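# Turn backboard clips outward into the frame groove

## Task

Rotate each metal clip on the backboard outward so that its free end lodges in the groove along the inner wall of the frame and keeps the backboard held in place.

## Robot and tools

ROBOT. Two arms, left_arm and right_arm, each mounted on a tilted plate. One metal frame behind them carries both plates, and a 'too close' warning treats each plate and its half of that frame as part of its arm. Calibrated root poses in the scene frame: left_arm (-0.044, +0.234, +0.186) m, quat_wxyz (+0.951, -0.138, +0.275, -0.012); right_arm (+0.040, -0.146, +0.186) m, quat_wxyz (+0.951, +0.140, +0.274, +0.005). Each gripper has two fingers that point along its +z axis and close along its y axis. The reported hand point lies between the pads, roughly 1 cm short of the fingertips.

FRAME. All hand positions (metres) and orientations (quat wxyz) are in the scene frame. Its origin is at table-top height, halfway between the nominal bases. +x points out over the table, +y toward left_arm and +z up. Arm names do not match image sides. Reported poses can be off by a few centimetres, more at long reach.

ROW FORMAT. Every row has 14 numbers in [-1, 1], even when only one arm moves. The first 7 are left_arm and the last 7 are right_arm. Within each arm the joints come in this order: shoulder, elbow, waist, wrist pitch, wrist yaw, wrist roll, and then the gripper opening. The joint numbers are scaled offsets, not poses. They count from the arm's 'Joint targets' as they stood when the action or move began, not from the previous row. A value of 1.0 equals 1.202 rad for the waist, 1.258 for the shoulder, 1.3 for the elbow, 2.073 for wrist pitch, and 2.022 for wrist yaw and wrist roll. Sending the same offset again moves the arm further. A row of all-zero joint numbers re-commands the current targets. The opening is absolute: +1 is fully open (0.094 m pad gap) and -1 is shut. To leave a gripper unchanged, repeat its present command, because 0 means half open.

JOINT RANGES (rad): waist -2.618 to 3.054, shoulder 0.000 to 3.142, elbow 0.000 to 3.142, wrist pitch -1.571 to 1.571, wrist yaw -1.571 to 1.571, wrist roll -2.094 to 2.094. A real end may differ by up to 0.059 rad. An action that asks any joint to go more than 0.059 rad beyond its range is rejected for both arms. If the first action of a call fails this check, or any action is malformed, the whole call is rejected. At each control step a joint target can lead its measured angle by at most 0.202 (waist), 0.258 (shoulder), 0.3 (elbow), 0.573 (wrist pitch) or 0.522 (wrist yaw and roll) rad. Targets that would put the hand more than 200 mm from its measured position are scaled back.

TOOLS.
execute_actions(actions, cameras): actions is a list of actions. Each action is up to 15 rows, and each row lasts one 1/30 s step. A short table repeats its last row until the 15 steps are used, so one action is 0.5 s. An empty list only returns the state and images. cameras is a list of names; leave it out or give ["all"] for every camera, or [] for none. An unknown name voids the call.
move(target, speed, blend, opening_speed, blocking, cameras): target is one 14-number row or a list of up to 15 rows. Every row is an offset from the same starting Joint targets. All joints travel together along paths lasting 0.5 to 10 s. speed is the top rate in rad/s of the joint with the farthest to go: 0.01 to 2, default 0.5. You can give one value or one per target. blend is in rad and rounds corners between listed targets; 0 makes the arm stop at each one. opening_speed is how fast the gripper command changes, in scale units per second, at least 0.2. blocking=false returns after about 0.5 s while the move keeps running. Paths do not avoid obstacles or the other arm. The result adds a 'move:' line giving the outcome (done, off_target, moving, held or fault). It may add limits=held, and for any arm more than 0.035 rad off target it names the worst joint and the error. done only means the arm reached its targets; it says nothing about contact.
wait(seconds 0 to 10, cameras): lets time run while each arm holds its last command.
stop(cameras): brakes a running move to rest.
zoom_image(camera, region): camera is cam_high, cam_left_wrist or cam_right_wrist. region is [x0, y0, x1, y1] in image pixels from the top-left corner, at most 504x504.
read_manual(section): licence texts only.
finished_scene(scene): scene is 1 or 2. It ends the scene for good, and the goal must still hold with the robot's hands off.

RESULTS. Joint positions (rad) and Joint velocities (rad/s) come in one block per arm, in the joint order above, followed by the pad gap (m). 'Within noise' means the arm is still. Joint targets is the base for the next offsets. Tool commands shows the current gripper commands. grip_measured is the finger opening on the command scale. With a full squeeze on a hard part it reads about 0.064 below the part's width, and the gripper gives no sign of the touch itself. Joint torques include gravity and have their own offsets. The first three joints wrap at ±28 N m. Other messages: 'joint sent to its limit'; 'joint command not followed' (the clearance check changed targets); 'too close'; MOTOR HOT (75 °C); OVER-TEMPERATURE FAULT (90 °C), after which that arm folds up and idles for the rest of the scene. Cameras: cam_high and cam_low are 504x504; cam_left_wrist and cam_right_wrist are 672x504 fisheye. Wrist images can lag behind while the arm moves.

CAUTIONS. Do not let anything fall off the table. Avoid drops, releasing moving parts, slams, hard hits and heavy pressing, and above all contact between the two arms. Press lightly: a fast move, or a target set well past the contact point, hits harder. After pushing against something, command the targets back behind the measured positions. Do not hold arms stretched out or straining toward poses they cannot reach, because motors heat up even while you think. Parts may get brief tugs.

Each tool is called after "Call:" in YAML: its name, and indented under it one key for each argument.

## Session

Call:
execute_actions:
  actions: []

Scene clock: 0.00 s.
left_arm: end_effector_position=(+0.3618, -0.0223, +0.2298) grip_measured=+1.000 end_effector_quat_wxyz=(+0.009, +0.427, +0.904, +0.011) | right_arm: end_effector_position=(+0.6099, -0.4499, +0.3889) grip_measured=+1.000 end_effector_quat_wxyz=(+0.373, -0.115, +0.916, -0.090)
Joint names: [shoulder, elbow, waist, wrist pitch, wrist yaw, wrist roll]
Joint positions: left_arm=[2.12 2.084 -0.923 -1.404 -0.644 -0.023 0.094] | right_arm=[1.612 2.342 -0.725 -0.939 -0.492 -0.672 0.094]
Joint velocities: within noise
Joint torques (N m): no reading
Motor temperatures (°C): left_arm=[41 37 32 33 33 30 29] | right_arm=[38 32 33 30 34 33 31]
Heat: left arm: 41 °C; right arm: 38 °C.
Joint targets: left_arm=[2.118 2.087 -0.932 -1.406 -0.644 -0.023] | right_arm=[1.607 2.347 -0.726 -0.947 -0.498 -0.671]
Tool commands: left_gripper/opening=+1.0 right_gripper/opening=+1.0
camera_calibration:
cam_left_wrist: T_world_to_cam=[[-0.799765, -0.592828, -0.0945034, 0.305407], [-0.587438, 0.740425, 0.326629, 0.189021], [-0.123662, 0.316741, -0.940416, 0.364142], [0, 0, 0, 1]] pos_world=[0.400322, -0.0742408, 0.309567]
cam_right_wrist: T_world_to_cam=[[0.161822, -0.974771, 0.153736, -0.588159], [-0.895201, -0.21056, -0.392785, 0.640284], [0.415246, -0.0740633, -0.906689, 0.170315], [0, 0, 0, 1]] pos_world=[0.597637, -0.425889, 0.496337]

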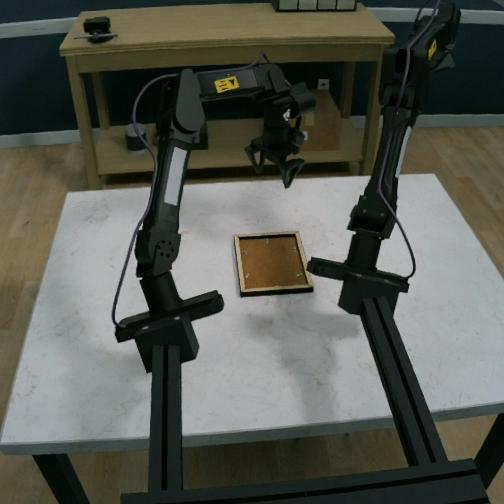

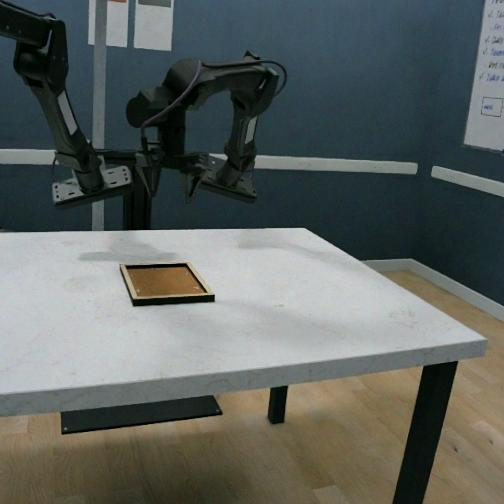

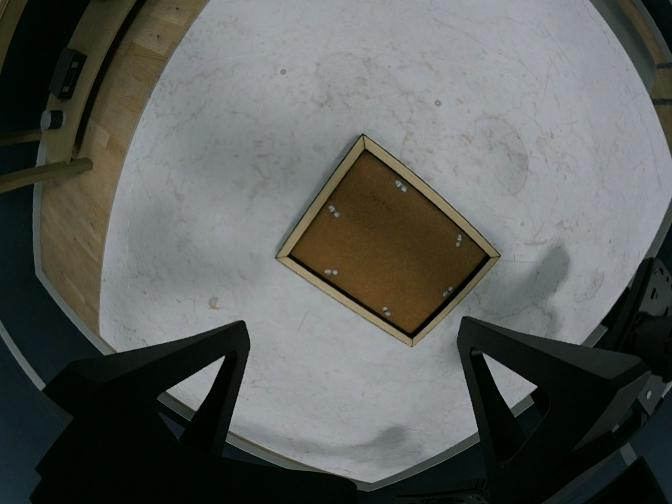

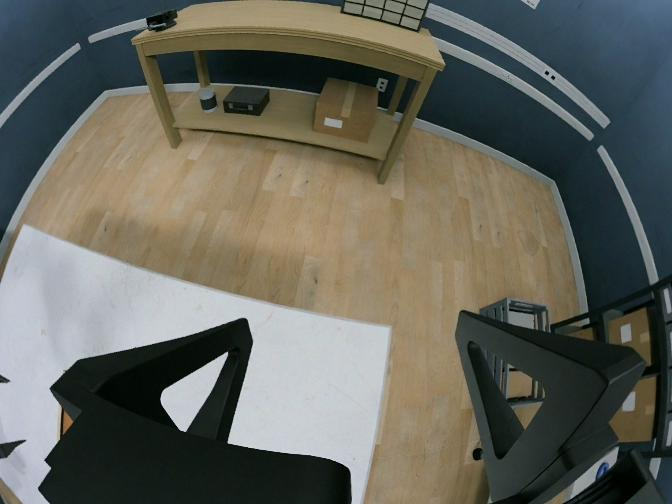

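Call:
zoom_image:
  camera: "cam_left_wrist"
  region: [270, 130, 510, 350]

Call:
zoom_image:
  camera: "cam_high"
  region: [220, 220, 330, 310]

Scaled by 2.100 from the camera's 672x504 image, which has a finer 960x720 frame.

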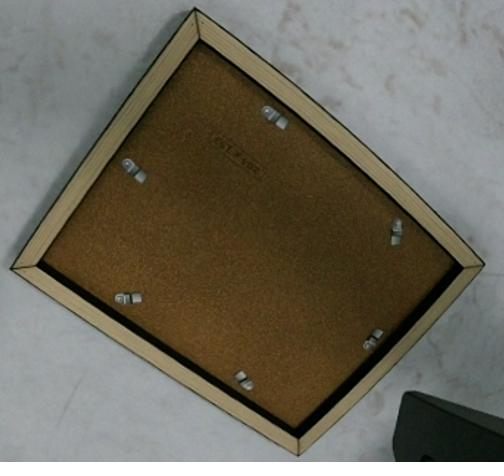

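Scaled by 4.582 from the camera's 504x504 image, which has a finer 720x720 frame.

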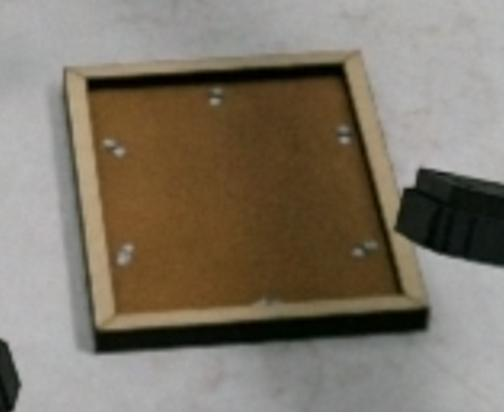

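Call:
move:
  target:
    - [-0.7313,-0.5592,0.2621,0.3169,0.0465,-0.3027,-0.45,0,0,0,0,0,0,-0.5]
    - [-0.7313,-0.5592,0.2621,0.3169,0.0465,-0.3027,-0.45,-0.085,-0.8,0.8,0.0757,0.395,0.431,-0.5]
  speed: 1.0
  cameras: ["cam_high"]

Scene clock: 30.73 s.
left_arm: end_effector_position=(+0.4269, +0.1741, +0.3265) grip_measured=-0.447 end_effector_quat_wxyz=(+0.238, -0.209, +0.936, -0.154) | right_arm: end_effector_position=(+0.4693, -0.1241, +0.1440) grip_measured=-0.498 end_effector_quat_wxyz=(+0.016, +0.036, +0.998, +0.052)
Joint names: [shoulder, elbow, waist, wrist pitch, wrist yaw, wrist roll]
Joint positions: left_arm=[1.199 1.377 -0.621 -0.753 -0.559 -0.628 0.026] | right_arm=[1.528 1.317 0.229 -0.807 0.293 0.193 0.024]
Joint velocities: within noise
Joint torques (N m): left_arm=[-6.19 4.56 -1.52 1.53 0.15 -0.04] | right_arm=[-12.81 5 2.85 0.73 -0.02 0.07]
Motor temperatures (°C): left_arm=[46 38 34 33 33 30 29] | right_arm=[52 36 33 33 34 33 31]
Heat: left arm: 46 °C; right arm: 52 °C.
Joint targets: left_arm=[1.198 1.360 -0.617 -0.749 -0.550 -0.635] | right_arm=[1.500 1.307 0.236 -0.790 0.300 0.201]
move: done
Images, in order (width x height): cam_high 504x504.

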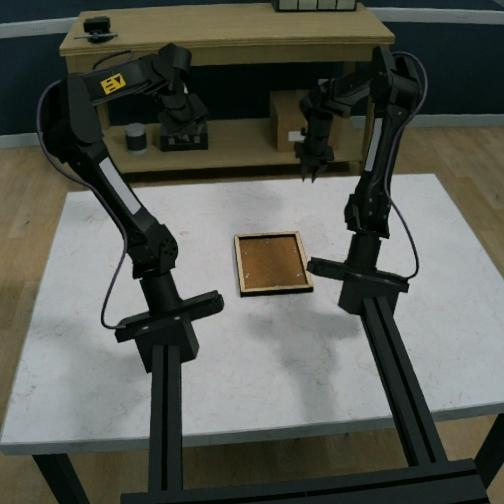

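Call:
move:
  target: [0,0,0,0,0,0,-0.45,0.0183,-0.36,0.4767,0.0627,0.1494,0.227,-0.55]
  speed: 0.8
  cameras: ["cam_right_wrist"]

Call:
zoom_image:
  camera: "cam_right_wrist"
  region: [220, 20, 490, 330]

Scene clock: 39.03 s.
left_arm: end_effector_position=(+0.4270, +0.1740, +0.3266) grip_measured=-0.447 end_effector_quat_wxyz=(+0.238, -0.209, +0.936, -0.154) | right_arm: end_effector_position=(+0.3106, -0.0108, +0.1334) grip_measured=-0.548 end_effector_quat_wxyz=(+0.003, -0.041, +0.999, +0.005)
Joint names: [shoulder, elbow, waist, wrist pitch, wrist yaw, wrist roll]
Joint positions: left_arm=[1.199 1.377 -0.621 -0.753 -0.559 -0.628 0.026] | right_arm=[1.523 0.849 0.795 -0.676 0.591 0.651 0.021]
Joint velocities: within noise
Joint torques (N m): left_arm=[-6.2 4.59 -1.55 1.53 0.15 -0.04] | right_arm=[-6.04 4.15 4.12 0.56 0.1 -0.02]
Motor temperatures (°C): left_arm=[45 38 34 33 33 30 29] | right_arm=[51 35 34 32 34 33 31]
Heat: left arm: 45 °C; right arm: 51 °C.
Joint targets: left_arm=[1.198 1.360 -0.617 -0.748 -0.550 -0.635] | right_arm=[1.523 0.839 0.809 -0.660 0.603 0.660]
move: done
camera_calibration:
cam_right_wrist: T_world_to_cam=[[0.0249788, -0.995521, -0.0911861, 0.00251232], [-0.942, -0.0539767, 0.331245, 0.28409], [-0.334683, 0.0776232, -0.939128, 0.334389], [0, 0, 0, 1]] pos_world=[0.379464, -0.00812099, 0.22016]
Images, in order (width x height): cam_right_wrist 672x504.

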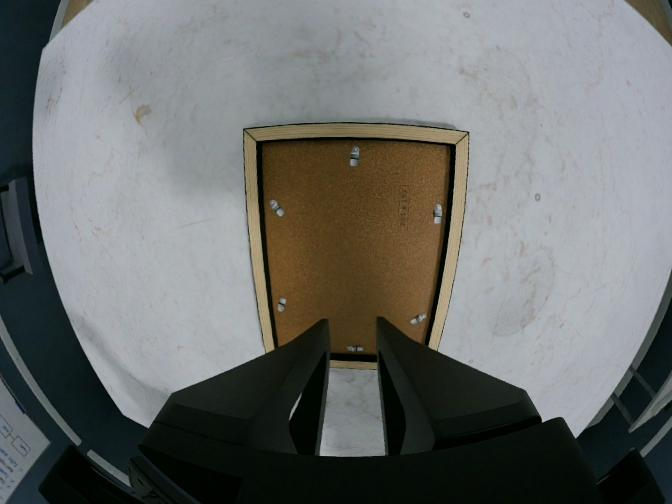

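Scaled by 1.626 from the camera's 672x504 image, which has a finer 960x720 frame.

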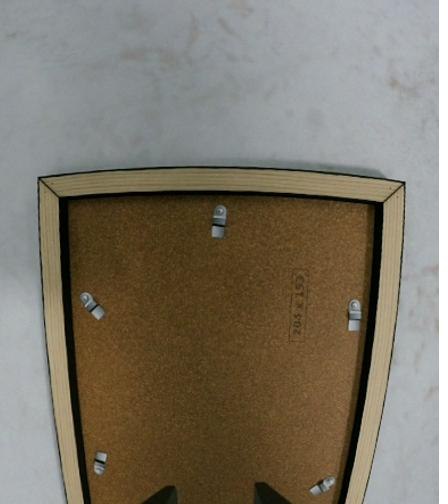

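Call:
zoom_image:
  camera: "cam_right_wrist"
  region: [240, 120, 360, 240]

Call:
zoom_image:
  camera: "cam_right_wrist"
  region: [340, 120, 480, 240]

Call:
zoom_image:
  camera: "cam_right_wrist"
  region: [250, 280, 370, 380]

Call:
zoom_image:
  camera: "cam_right_wrist"
  region: [340, 280, 460, 380]

Scaled by 4.200 from the camera's 672x504 image, which has a finer 960x720 frame.

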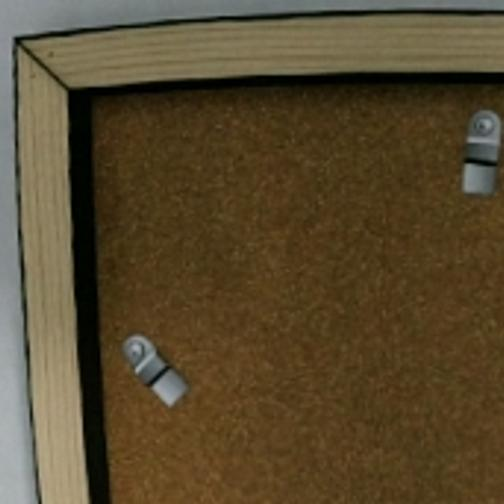

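Scaled by 3.600 from the camera's 672x504 image, which has a finer 960x720 frame.

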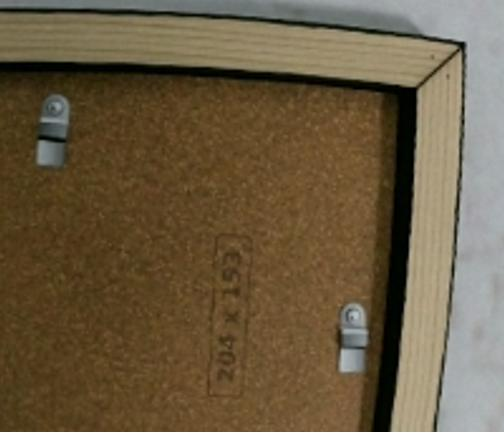

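Scaled by 4.200 from the camera's 672x504 image, which has a finer 960x720 frame.

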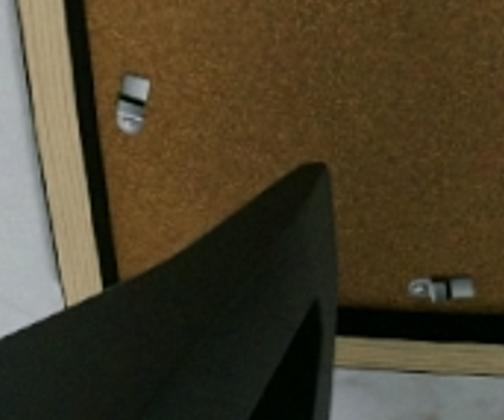

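Scaled by 4.200 from the camera's 672x504 image, which has a finer 960x720 frame.

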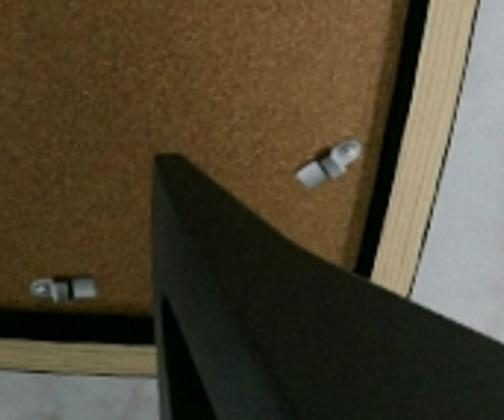

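Call:
move:
  target: [0,0,0,0,0,0,-0.45,0.0342,-0.1192,-0.3968,0.1963,-0.0841,-0.2245,-0.2]
  speed: 0.6
  cameras: ["cam_right_wrist"]

Call:
zoom_image:
  camera: "cam_right_wrist"
  region: [220, 180, 460, 420]

Scene clock: 106.13 s.
left_arm: end_effector_position=(+0.4270, +0.1740, +0.3266) grip_measured=-0.447 end_effector_quat_wxyz=(+0.238, -0.209, +0.936, -0.155) | right_arm: end_effector_position=(+0.3348, -0.0915, +0.0482) grip_measured=-0.202 end_effector_quat_wxyz=(-0.006, -0.016, +1.000, -0.001)
Joint names: [shoulder, elbow, waist, wrist pitch, wrist yaw, wrist roll]
Joint positions: left_arm=[1.199 1.377 -0.621 -0.753 -0.559 -0.628 0.026] | right_arm=[1.549 0.695 0.336 -0.27 0.439 0.214 0.037]
Joint velocities: within noise
Joint torques (N m): left_arm=[-6.15 4.6 -1.51 1.54 0.15 -0.05] | right_arm=[-5.49 2.86 1.78 0.66 -0.04 -0.1]
Motor temperatures (°C): left_arm=[42 38 32 35 33 30 29] | right_arm=[42 33 34 31 34 33 31]
Heat: left arm: 42 °C; right arm: 42 °C.
Joint targets: left_arm=[1.198 1.360 -0.617 -0.748 -0.550 -0.635] | right_arm=[1.566 0.684 0.332 -0.253 0.433 0.206]
move: done
camera_calibration:
cam_right_wrist: T_world_to_cam=[[-0.0258986, -0.99651, -0.0793565, -0.0697673], [-0.937427, -0.00336295, 0.348166, 0.333024], [-0.347218, 0.0834079, -0.934068, 0.273242], [0, 0, 0, 1]] pos_world=[0.405253, -0.0911944, 0.133743]
Images, in order (width x height): cam_right_wrist 672x504.

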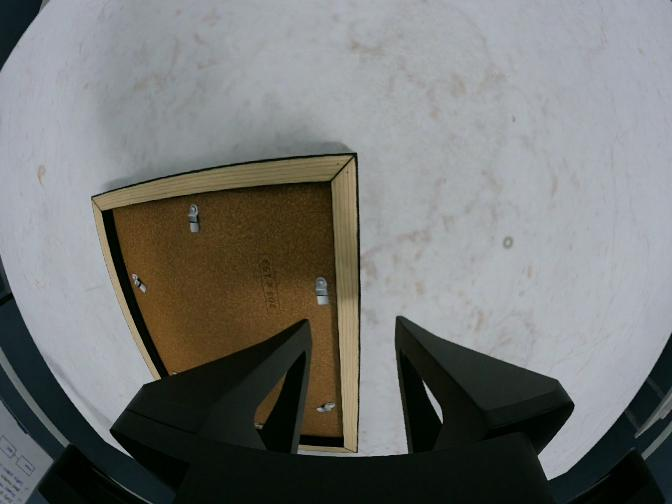

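Scaled by 2.100 from the camera's 672x504 image, which has a finer 960x720 frame.

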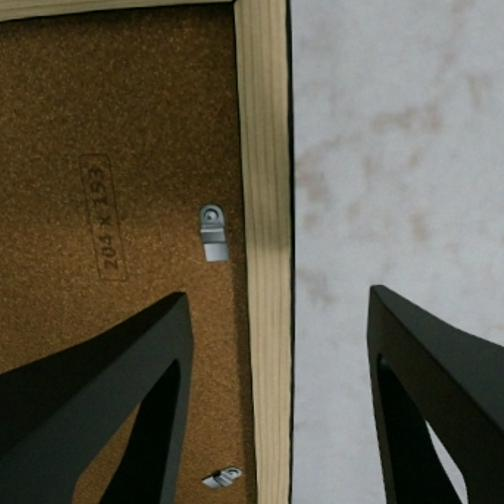

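Call:
move:
  target: [0,0,0,0,0,0,-0.45,0.0517,-0.0015,-0.015,0.0371,-0.003,-0.0089,-0.2]
  speed: 0.15
  cameras: ["cam_right_wrist"]

Call:
zoom_image:
  camera: "cam_right_wrist"
  region: [240, 220, 440, 420]

Scene clock: 159.47 s.
left_arm: end_effector_position=(+0.4270, +0.1740, +0.3266) grip_measured=-0.447 end_effector_quat_wxyz=(+0.238, -0.209, +0.936, -0.155) | right_arm: end_effector_position=(+0.3367, -0.0880, +0.0331) grip_measured=-0.202 end_effector_quat_wxyz=(-0.003, -0.017, +1.000, +0.000)
Joint names: [shoulder, elbow, waist, wrist pitch, wrist yaw, wrist roll]
Joint positions: left_arm=[1.199 1.377 -0.621 -0.753 -0.559 -0.628 0.026] | right_arm=[1.613 0.695 0.322 -0.193 0.433 0.196 0.037]
Joint velocities: within noise
Joint torques (N m): left_arm=[-6.15 4.56 -1.54 1.54 0.15 -0.05] | right_arm=[-5.86 2.11 1.83 0.64 -0.05 -0.12]
Motor temperatures (°C): left_arm=[42 38 32 35 33 30 29] | right_arm=[40 32 34 31 34 33 31]
Heat: left arm: 42 °C; right arm: 40 °C.
Joint targets: left_arm=[1.198 1.360 -0.617 -0.748 -0.550 -0.635] | right_arm=[1.631 0.682 0.314 -0.176 0.427 0.188]
move: done
camera_calibration:
cam_right_wrist: T_world_to_cam=[[-0.0240163, -0.996444, -0.0807577, -0.0680475], [-0.939535, -0.0051065, 0.342414, 0.340795], [-0.341609, 0.0840982, -0.936072, 0.25774], [0, 0, 0, 1]] pos_world=[0.4066, -0.0877408, 0.119075]
Images, in order (width x height): cam_right_wrist 672x504.

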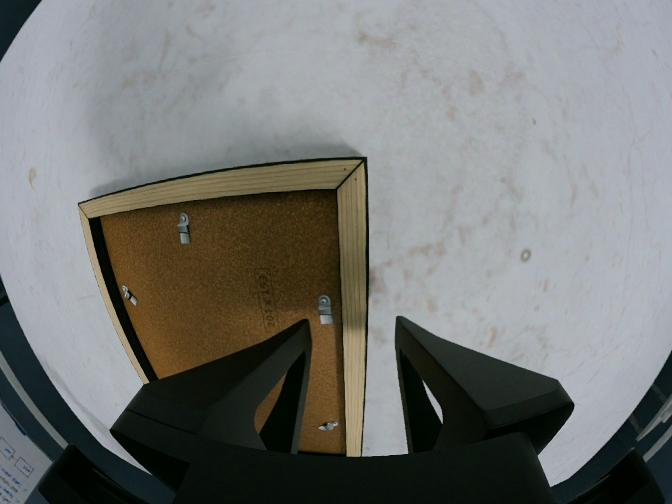

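Scaled by 2.520 from the camera's 672x504 image, which has a finer 960x720 frame.

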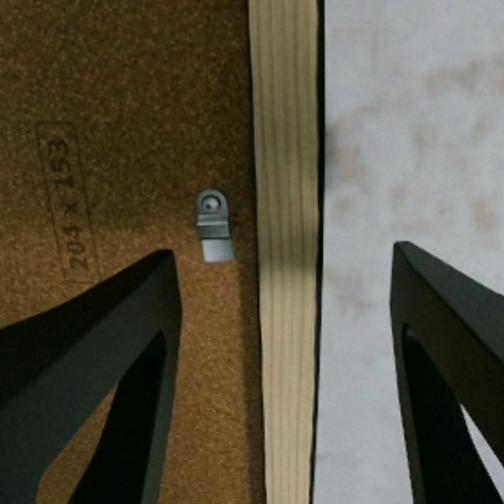

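Call:
move:
  target: [0,0,0,0,0,0,-0.45,0.0302,-0.0154,-0.01,0.026,-0.003,-0.0059,-0.2]
  speed: 0.1
  cameras: ["cam_right_wrist"]

Call:
zoom_image:
  camera: "cam_right_wrist"
  region: [240, 220, 440, 420]

Scene clock: 197.97 s.
left_arm: end_effector_position=(+0.4270, +0.1740, +0.3266) grip_measured=-0.447 end_effector_quat_wxyz=(+0.238, -0.209, +0.936, -0.155) | right_arm: end_effector_position=(+0.3288, -0.0879, +0.0221) grip_measured=-0.202 end_effector_quat_wxyz=(-0.008, -0.019, +1.000, -0.001)
Joint names: [shoulder, elbow, waist, wrist pitch, wrist yaw, wrist roll]
Joint positions: left_arm=[1.199 1.377 -0.621 -0.753 -0.559 -0.628 0.026] | right_arm=[1.65 0.672 0.31 -0.14 0.427 0.184 0.037]
Joint velocities: within noise
Joint torques (N m): left_arm=[-6.17 4.62 -1.55 1.53 0.14 -0.05] | right_arm=[-5.74 2 1.66 0.57 -0.08 -0.11]
Motor temperatures (°C): left_arm=[42 38 32 36 33 30 29] | right_arm=[41 32 33 31 34 33 31]
Heat: left arm: 42 °C; right arm: 41 °C.
Joint targets: left_arm=[1.198 1.360 -0.617 -0.748 -0.550 -0.635] | right_arm=[1.669 0.661 0.302 -0.122 0.420 0.176]
move: done
camera_calibration:
cam_right_wrist: T_world_to_cam=[[-0.0199744, -0.996663, -0.0791474, -0.070373], [-0.935935, -0.00919998, 0.352053, 0.335364], [-0.351606, 0.0811088, -0.932628, 0.247618], [0, 0, 0, 1]] pos_world=[0.399537, -0.0871368, 0.1073]
Images, in order (width x height): cam_right_wrist 672x504.

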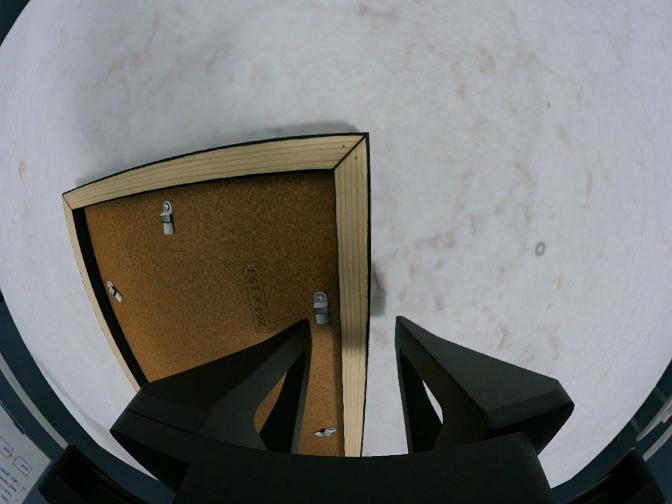

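Scaled by 2.520 from the camera's 672x504 image, which has a finer 960x720 frame.

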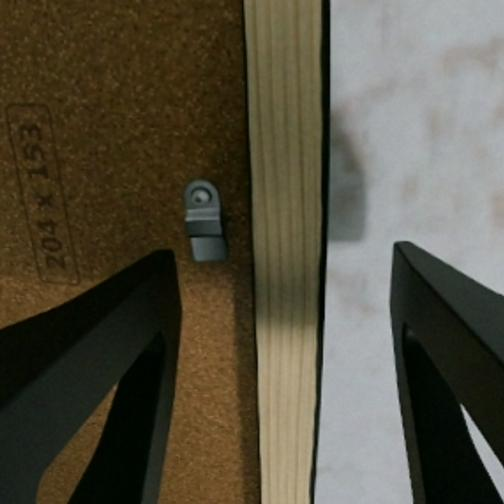

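Call:
move:
  target: [0,0,0,0,0,0,-0.45,0.0175,0.0208,-0.0042,0.0154,0,-0.003,-0.2]
  speed: 0.05
  cameras: ["cam_right_wrist"]

Call:
zoom_image:
  camera: "cam_right_wrist"
  region: [240, 220, 440, 420]

Scene clock: 215.23 s.
left_arm: end_effector_position=(+0.4270, +0.1740, +0.3266) grip_measured=-0.447 end_effector_quat_wxyz=(+0.238, -0.209, +0.936, -0.155) | right_arm: end_effector_position=(+0.3306, -0.0869, +0.0172) grip_measured=-0.202 end_effector_quat_wxyz=(-0.004, -0.018, +1.000, -0.001)
Joint names: [shoulder, elbow, waist, wrist pitch, wrist yaw, wrist roll]
Joint positions: left_arm=[1.199 1.377 -0.621 -0.753 -0.559 -0.628 0.026] | right_arm=[1.671 0.672 0.305 -0.108 0.426 0.178 0.037]
Joint velocities: within noise
Joint torques (N m): left_arm=[-6.19 4.59 -1.54 1.53 0.15 -0.04] | right_arm=[-5.75 4.38 1.78 0.63 -0.06 -0.11]
Motor temperatures (°C): left_arm=[42 38 32 36 33 30 29] | right_arm=[40 32 33 31 34 33 31]
Heat: left arm: 42 °C; right arm: 40 °C.
Joint targets: left_arm=[1.198 1.360 -0.617 -0.748 -0.550 -0.635] | right_arm=[1.691 0.689 0.296 -0.090 0.420 0.170]
move: done
camera_calibration:
cam_right_wrist: T_world_to_cam=[[-0.0218121, -0.996582, -0.0796746, -0.0691388], [-0.938862, -0.00697105, 0.344223, 0.340084], [-0.343602, 0.0823117, -0.935501, 0.241107], [0, 0, 0, 1]] pos_world=[0.400629, -0.0863777, 0.102983]
Images, in order (width x height): cam_right_wrist 672x504.

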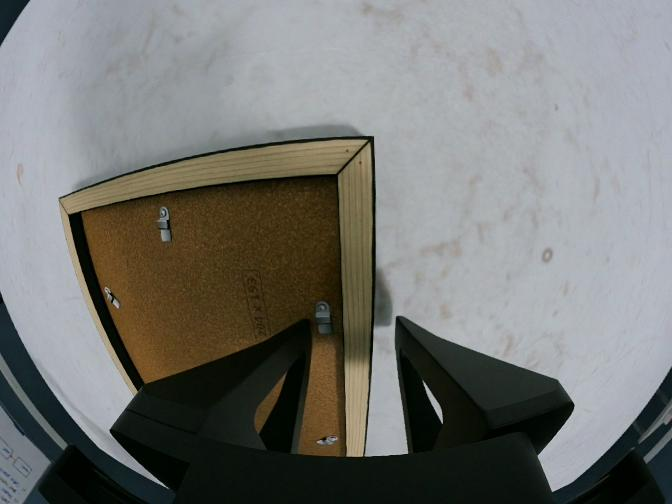

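Scaled by 2.520 from the camera's 672x504 image, which has a finer 960x720 frame.

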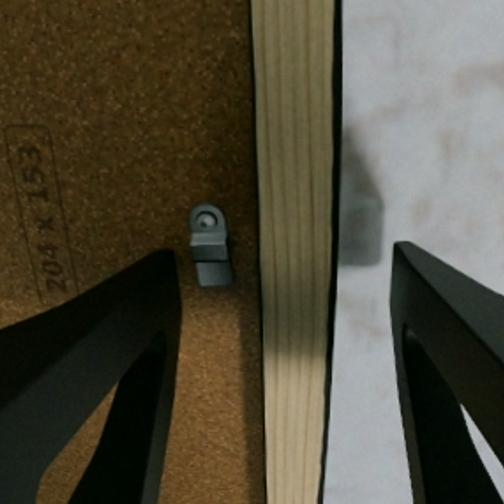

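Call:
move:
  target: [0,0,0,0,0,0,-0.45,0,0,0,0,0,0,-0.56]
  opening_speed: 0.25
  cameras: ["cam_right_wrist"]

Call:
zoom_image:
  camera: "cam_right_wrist"
  region: [240, 220, 440, 420]

Scene clock: 226.63 s.
left_arm: end_effector_position=(+0.4270, +0.1740, +0.3266) grip_measured=-0.447 end_effector_quat_wxyz=(+0.238, -0.209, +0.936, -0.155) | right_arm: end_effector_position=(+0.3309, -0.0850, +0.0172) grip_measured=-0.557 end_effector_quat_wxyz=(-0.004, -0.018, +1.000, +0.004)
Joint names: [shoulder, elbow, waist, wrist pitch, wrist yaw, wrist roll]
Joint positions: left_arm=[1.199 1.377 -0.621 -0.753 -0.559 -0.628 0.026] | right_arm=[1.671 0.672 0.305 -0.105 0.417 0.177 0.021]
Joint velocities: within noise
Joint torques (N m): left_arm=[-6.17 4.57 -1.54 1.53 0.14 -0.04] | right_arm=[-5.81 4.34 1.92 0.55 0.02 -0.11]
Motor temperatures (°C): left_arm=[42 38 32 36 33 30 29] | right_arm=[40 32 33 31 34 33 31]
Heat: left arm: 42 °C; right arm: 40 °C.
Joint targets: left_arm=[1.198 1.360 -0.617 -0.748 -0.550 -0.635] | right_arm=[1.691 0.689 0.297 -0.090 0.420 0.170]
move: done
camera_calibration:
cam_right_wrist: T_world_to_cam=[[-0.0223251, -0.995698, -0.0899277, -0.0668382], [-0.93908, -0.0099729, 0.343554, 0.340225], [-0.342973, 0.0921192, -0.934817, 0.241679], [0, 0, 0, 1]] pos_world=[0.400896, -0.085421, 0.10303]
Images, in order (width x height): cam_right_wrist 672x504.

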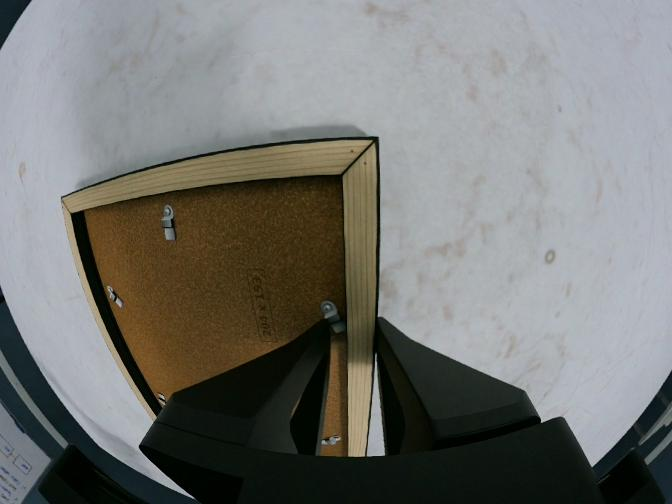

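Scaled by 2.520 from the camera's 672x504 image, which has a finer 960x720 frame.

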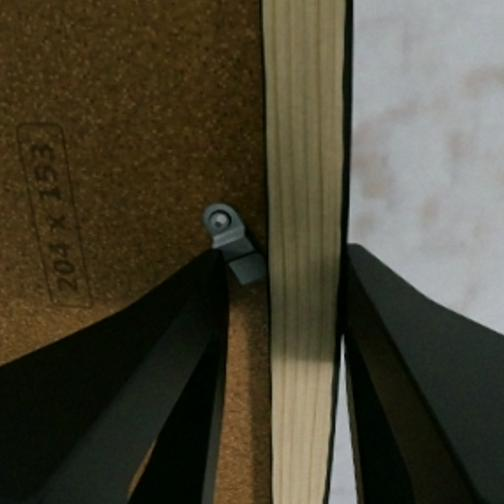

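Call:
move:
  target: [0,0,0,0,0,0,-0.45,0,0,0,0,0,0,-0.66]
  opening_speed: 0.2
  cameras: ["cam_right_wrist"]

Call:
zoom_image:
  camera: "cam_right_wrist"
  region: [240, 220, 440, 420]

Scene clock: 234.93 s.
left_arm: end_effector_position=(+0.4270, +0.1740, +0.3266) grip_measured=-0.447 end_effector_quat_wxyz=(+0.238, -0.209, +0.936, -0.155) | right_arm: end_effector_position=(+0.3311, -0.0871, +0.0171) grip_measured=-0.657 end_effector_quat_wxyz=(-0.003, -0.018, +1.000, -0.001)
Joint names: [shoulder, elbow, waist, wrist pitch, wrist yaw, wrist roll]
Joint positions: left_arm=[1.199 1.377 -0.621 -0.753 -0.559 -0.628 0.026] | right_arm=[1.671 0.672 0.304 -0.106 0.426 0.176 0.016]
Joint velocities: within noise
Joint torques (N m): left_arm=[-6.2 4.6 -1.54 1.54 0.14 -0.04] | right_arm=[-5.78 4.42 1.95 0.59 -0.04 -0.06]
Motor temperatures (°C): left_arm=[42 38 32 36 33 30 29] | right_arm=[39 32 33 31 34 33 31]
Heat: left arm: 42 °C; right arm: 39 °C.
Joint targets: left_arm=[1.198 1.360 -0.617 -0.749 -0.550 -0.635] | right_arm=[1.691 0.689 0.297 -0.090 0.420 0.170]
move: done
camera_calibration:
cam_right_wrist: T_world_to_cam=[[-0.022029, -0.996557, -0.0799299, -0.0692505], [-0.939432, -0.00671789, 0.34267, 0.340842], [-0.342027, 0.0826374, -0.93605, 0.240695], [0, 0, 0, 1]] pos_world=[0.400996, -0.0866127, 0.102971]
Images, in order (width x height): cam_right_wrist 672x504.

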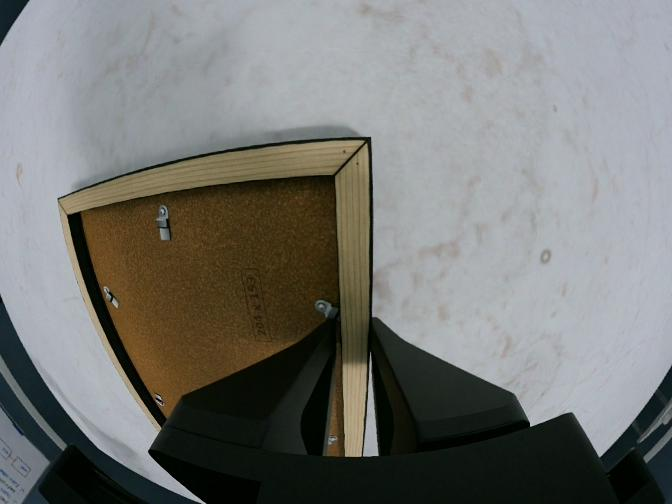

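Scaled by 2.520 from the camera's 672x504 image, which has a finer 960x720 frame.

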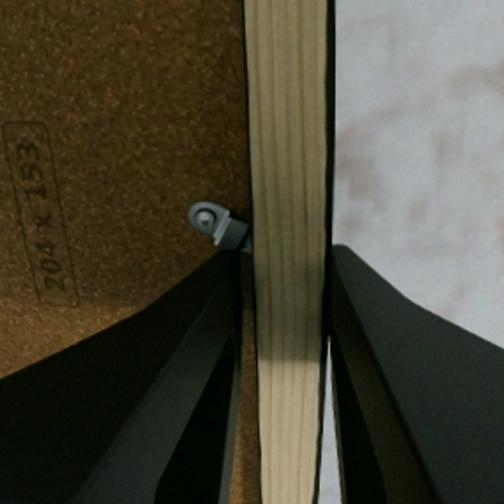

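Call:
move:
  target: [0,0,0,0,0,0,-0.45,0,0,0,0,0,0,-0.71]
  opening_speed: 0.2
  cameras: ["cam_right_wrist"]

Call:
zoom_image:
  camera: "cam_right_wrist"
  region: [290, 270, 370, 350]

Scene clock: 241.27 s.
left_arm: end_effector_position=(+0.4270, +0.1740, +0.3266) grip_measured=-0.447 end_effector_quat_wxyz=(+0.238, -0.209, +0.936, -0.155) | right_arm: end_effector_position=(+0.3311, -0.0883, +0.0171) grip_measured=-0.707 end_effector_quat_wxyz=(-0.003, -0.018, +1.000, -0.004)
Joint names: [shoulder, elbow, waist, wrist pitch, wrist yaw, wrist roll]
Joint positions: left_arm=[1.199 1.377 -0.621 -0.753 -0.559 -0.628 0.026] | right_arm=[1.671 0.672 0.304 -0.107 0.433 0.176 0.014]
Joint velocities: within noise
Joint torques (N m): left_arm=[-6.17 4.6 -1.52 1.54 0.15 -0.05] | right_arm=[-5.91 4.31 1.88 0.61 -0.12 -0.11]
Motor temperatures (°C): left_arm=[42 38 32 36 33 30 29] | right_arm=[39 33 33 31 34 33 31]
Heat: left arm: 42 °C; right arm: 39 °C.
Joint targets: left_arm=[1.198 1.360 -0.617 -0.749 -0.550 -0.635] | right_arm=[1.691 0.689 0.297 -0.090 0.421 0.170]
move: done
camera_calibration:
cam_right_wrist: T_world_to_cam=[[-0.0214847, -0.997071, -0.0734028, -0.0707693], [-0.939548, -0.0049604, 0.342381, 0.341015], [-0.341742, 0.0763214, -0.93669, 0.240153], [0, 0, 0, 1]] pos_world=[0.40095, -0.0871992, 0.102997]
Images, in order (width x height): cam_right_wrist 672x504.

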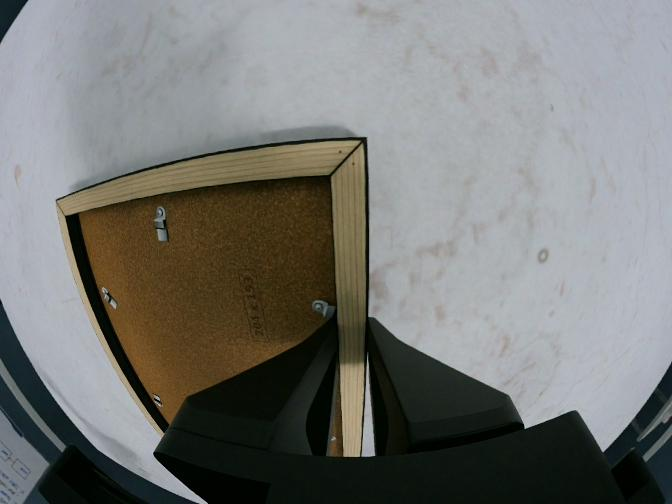

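Scaled by 6.300 from the camera's 672x504 image, which has a finer 960x720 frame.

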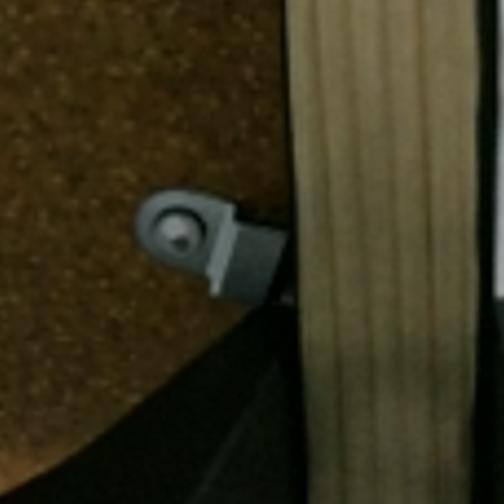

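Call:
move:
  target:
    - [0,0,0,0,0,0,-0.45,0,0,0,0,0,0,-0.4]
    - [0,0,0,0,0,0,-0.45,-0.1073,0,0.0441,-0.0859,0.0114,0.0218,-0.4]
    - [0,0,0,0,0,0,-0.45,-0.2051,-0.3108,0.1614,0.0386,0.0425,0.093,0.02]
  speed: [0.2,0.2,0.5]
  opening_speed: 0.8
  cameras: ["cam_right_wrist"]

Call:
zoom_image:
  camera: "cam_right_wrist"
  region: [240, 180, 440, 380]

Scene clock: 276.50 s.
left_arm: end_effector_position=(+0.4270, +0.1740, +0.3266) grip_measured=-0.447 end_effector_quat_wxyz=(+0.238, -0.209, +0.936, -0.155) | right_arm: end_effector_position=(+0.2297, -0.0892, +0.0447) grip_measured=+0.018 end_effector_quat_wxyz=(-0.004, -0.019, +1.000, -0.001)
Joint names: [shoulder, elbow, waist, wrist pitch, wrist yaw, wrist roll]
Joint positions: left_arm=[1.199 1.377 -0.621 -0.753 -0.559 -0.628 0.026] | right_arm=[1.449 0.291 0.476 -0.027 0.497 0.35 0.048]
Joint velocities: within noise
Joint torques (N m): left_arm=[-6.16 4.62 -1.51 1.53 0.15 -0.05] | right_arm=[-5.67 1.87 2.88 0.6 0.08 0.11]
Motor temperatures (°C): left_arm=[42 37 32 37 33 30 29] | right_arm=[39 33 33 31 34 33 31]
Heat: left arm: 42 °C; right arm: 39 °C.
Joint targets: left_arm=[1.198 1.360 -0.617 -0.749 -0.550 -0.635] | right_arm=[1.433 0.285 0.491 -0.010 0.506 0.358]
move: done
camera_calibration:
cam_right_wrist: T_world_to_cam=[[-0.0201496, -0.996593, -0.079975, -0.0717826], [-0.938638, -0.00869126, 0.344794, 0.235679], [-0.344314, 0.082015, -0.935265, 0.232539], [0, 0, 0, 1]] pos_world=[0.299838, -0.0885613, 0.130484]
Images, in order (width x height): cam_right_wrist 672x504.

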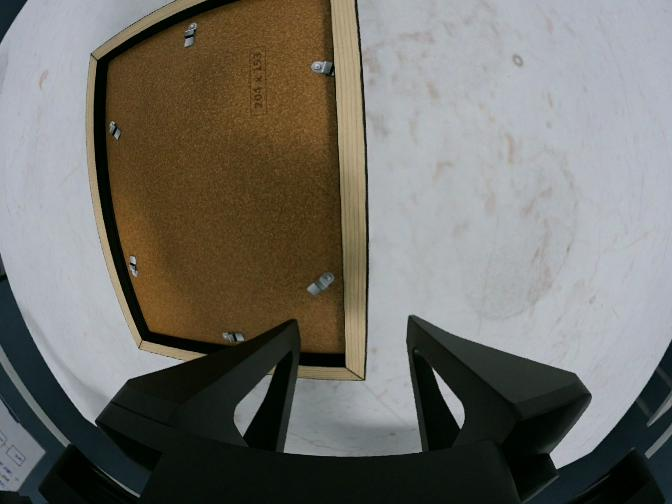

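Scaled by 2.520 from the camera's 672x504 image, which has a finer 960x720 frame.

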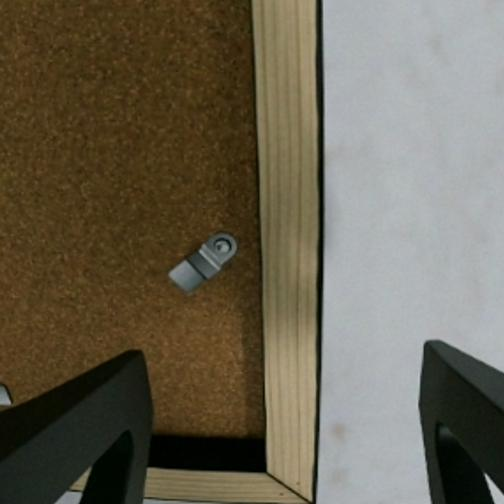

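Call:
move:
  target: [0,0,0,0,0,0,-0.45,0.1685,0.0077,-0.0832,0.1071,-0.0227,-0.046,0.02]
  speed: 0.13
  cameras: ["cam_right_wrist"]

Call:
zoom_image:
  camera: "cam_right_wrist"
  region: [240, 220, 440, 420]

Scene clock: 304.70 s.
left_arm: end_effector_position=(+0.4270, +0.1739, +0.3266) grip_measured=-0.447 end_effector_quat_wxyz=(+0.238, -0.209, +0.936, -0.155) | right_arm: end_effector_position=(+0.2306, -0.0893, +0.0173) grip_measured=+0.018 end_effector_quat_wxyz=(-0.006, -0.020, +1.000, -0.002)
Joint names: [shoulder, elbow, waist, wrist pitch, wrist yaw, wrist roll]
Joint positions: left_arm=[1.199 1.377 -0.621 -0.753 -0.558 -0.628 0.026] | right_arm=[1.626 0.291 0.4 0.182 0.468 0.273 0.048]
Joint velocities: within noise
Joint torques (N m): left_arm=[-6.16 4.56 -1.5 1.53 0.15 -0.04] | right_arm=[-3.34 1.52 1.29 0.7 -0.1 -0.06]
Motor temperatures (°C): left_arm=[42 37 32 37 33 30 29] | right_arm=[39 32 33 31 34 33 31]
Heat: left arm: 42 °C; right arm: 39 °C.
Joint targets: left_arm=[1.198 1.360 -0.617 -0.749 -0.550 -0.635] | right_arm=[1.645 0.295 0.390 0.212 0.460 0.265]
move: done
camera_calibration:
cam_right_wrist: T_world_to_cam=[[-0.0192688, -0.99677, -0.0779586, -0.0743617], [-0.937327, -0.00912379, 0.348333, 0.245562], [-0.347919, 0.0797847, -0.934124, 0.207772], [0, 0, 0, 1]] pos_world=[0.301026, -0.0884581, 0.10275]
Images, in order (width x height): cam_right_wrist 672x504.

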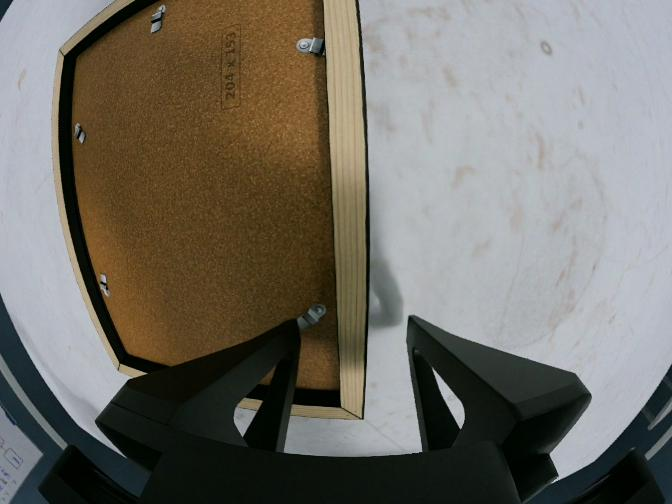

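Scaled by 2.520 from the camera's 672x504 image, which has a finer 960x720 frame.

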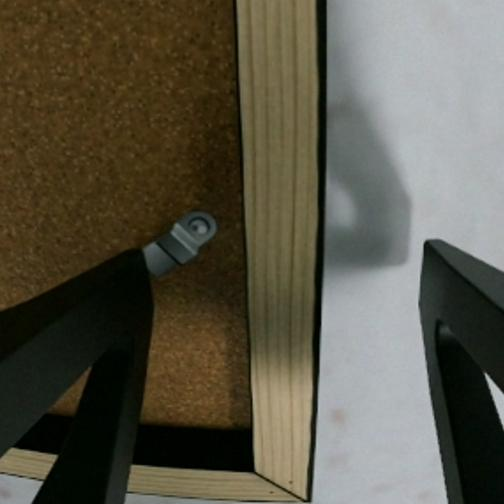

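Call:
execute_actions:
  actions: []

Scene clock: 357.17 s.
left_arm: end_effector_position=(+0.4270, +0.1739, +0.3266) grip_measured=-0.447 end_effector_quat_wxyz=(+0.238, -0.209, +0.936, -0.155) | right_arm: end_effector_position=(+0.2306, -0.0893, +0.0173) grip_measured=+0.018 end_effector_quat_wxyz=(-0.006, -0.020, +1.000, -0.002)
Joint names: [shoulder, elbow, waist, wrist pitch, wrist yaw, wrist roll]
Joint positions: left_arm=[1.199 1.377 -0.621 -0.753 -0.558 -0.628 0.026] | right_arm=[1.626 0.291 0.4 0.182 0.468 0.272 0.048]
Joint velocities: within noise
Joint torques (N m): left_arm=[-6.19 4.57 -1.51 1.54 0.15 -0.04] | right_arm=[-3.38 1.76 1.29 0.73 -0.07 -0.11]
Motor temperatures (°C): left_arm=[42 37 32 37 33 30 29] | right_arm=[38 32 33 32 34 33 31]
Heat: left arm: 42 °C; right arm: 38 °C.
Joint targets: left_arm=[1.198 1.360 -0.617 -0.749 -0.550 -0.635] | right_arm=[1.645 0.295 0.390 0.212 0.460 0.265]
Tool commands: left_gripper/opening=-0.45 right_gripper/opening=+0.02
camera_calibration:
cam_left_wrist: T_world_to_cam=[[0.309195, -0.898176, 0.312535, -0.0703267], [-0.931958, -0.351608, -0.0884668, 0.522964], [0.189348, -0.263916, -0.945778, 0.370166], [0, 0, 0, 1]] pos_world=[0.439035, 0.218405, 0.41834]
cam_right_wrist: T_world_to_cam=[[-0.0185086, -0.996784, -0.0779681, -0.074538], [-0.937318, -0.00984218, 0.348335, 0.245495], [-0.347982, 0.0795281, -0.934122, 0.207763], [0, 0, 0, 1]] pos_world=[0.301026, -0.0884052, 0.10275]

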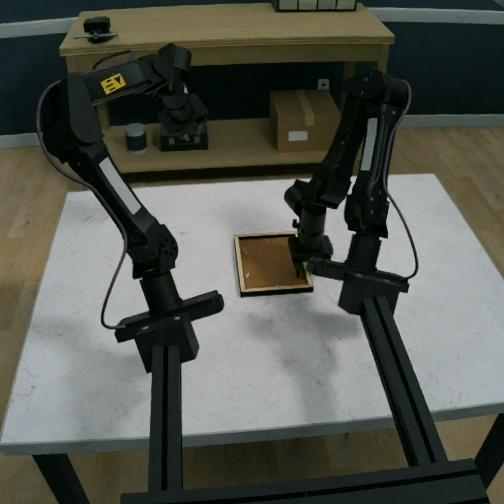

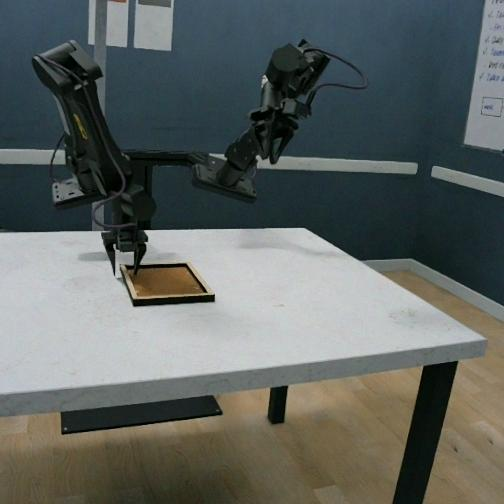

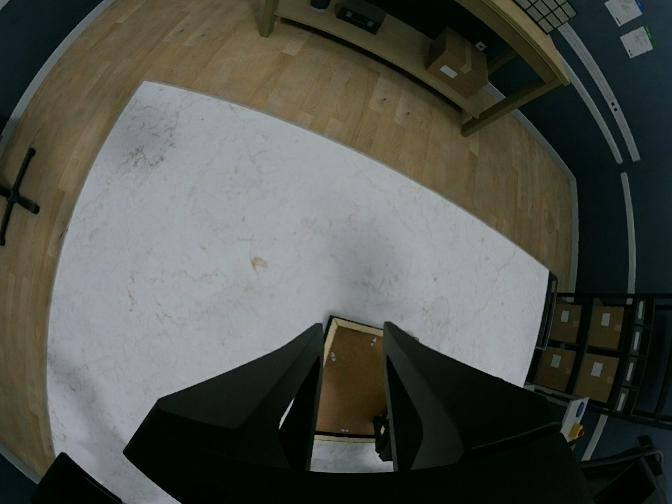

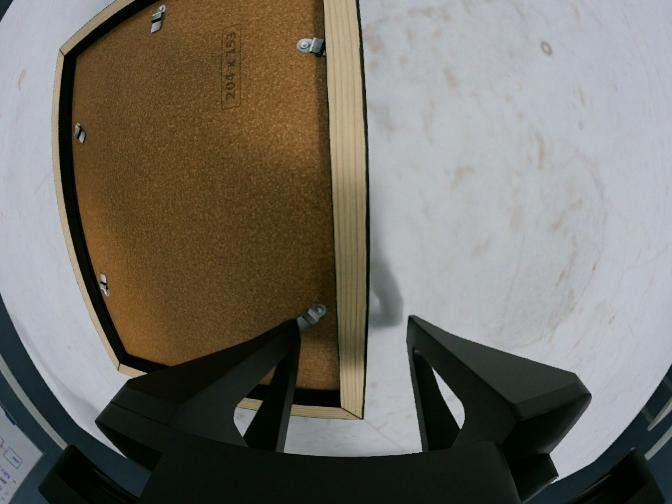

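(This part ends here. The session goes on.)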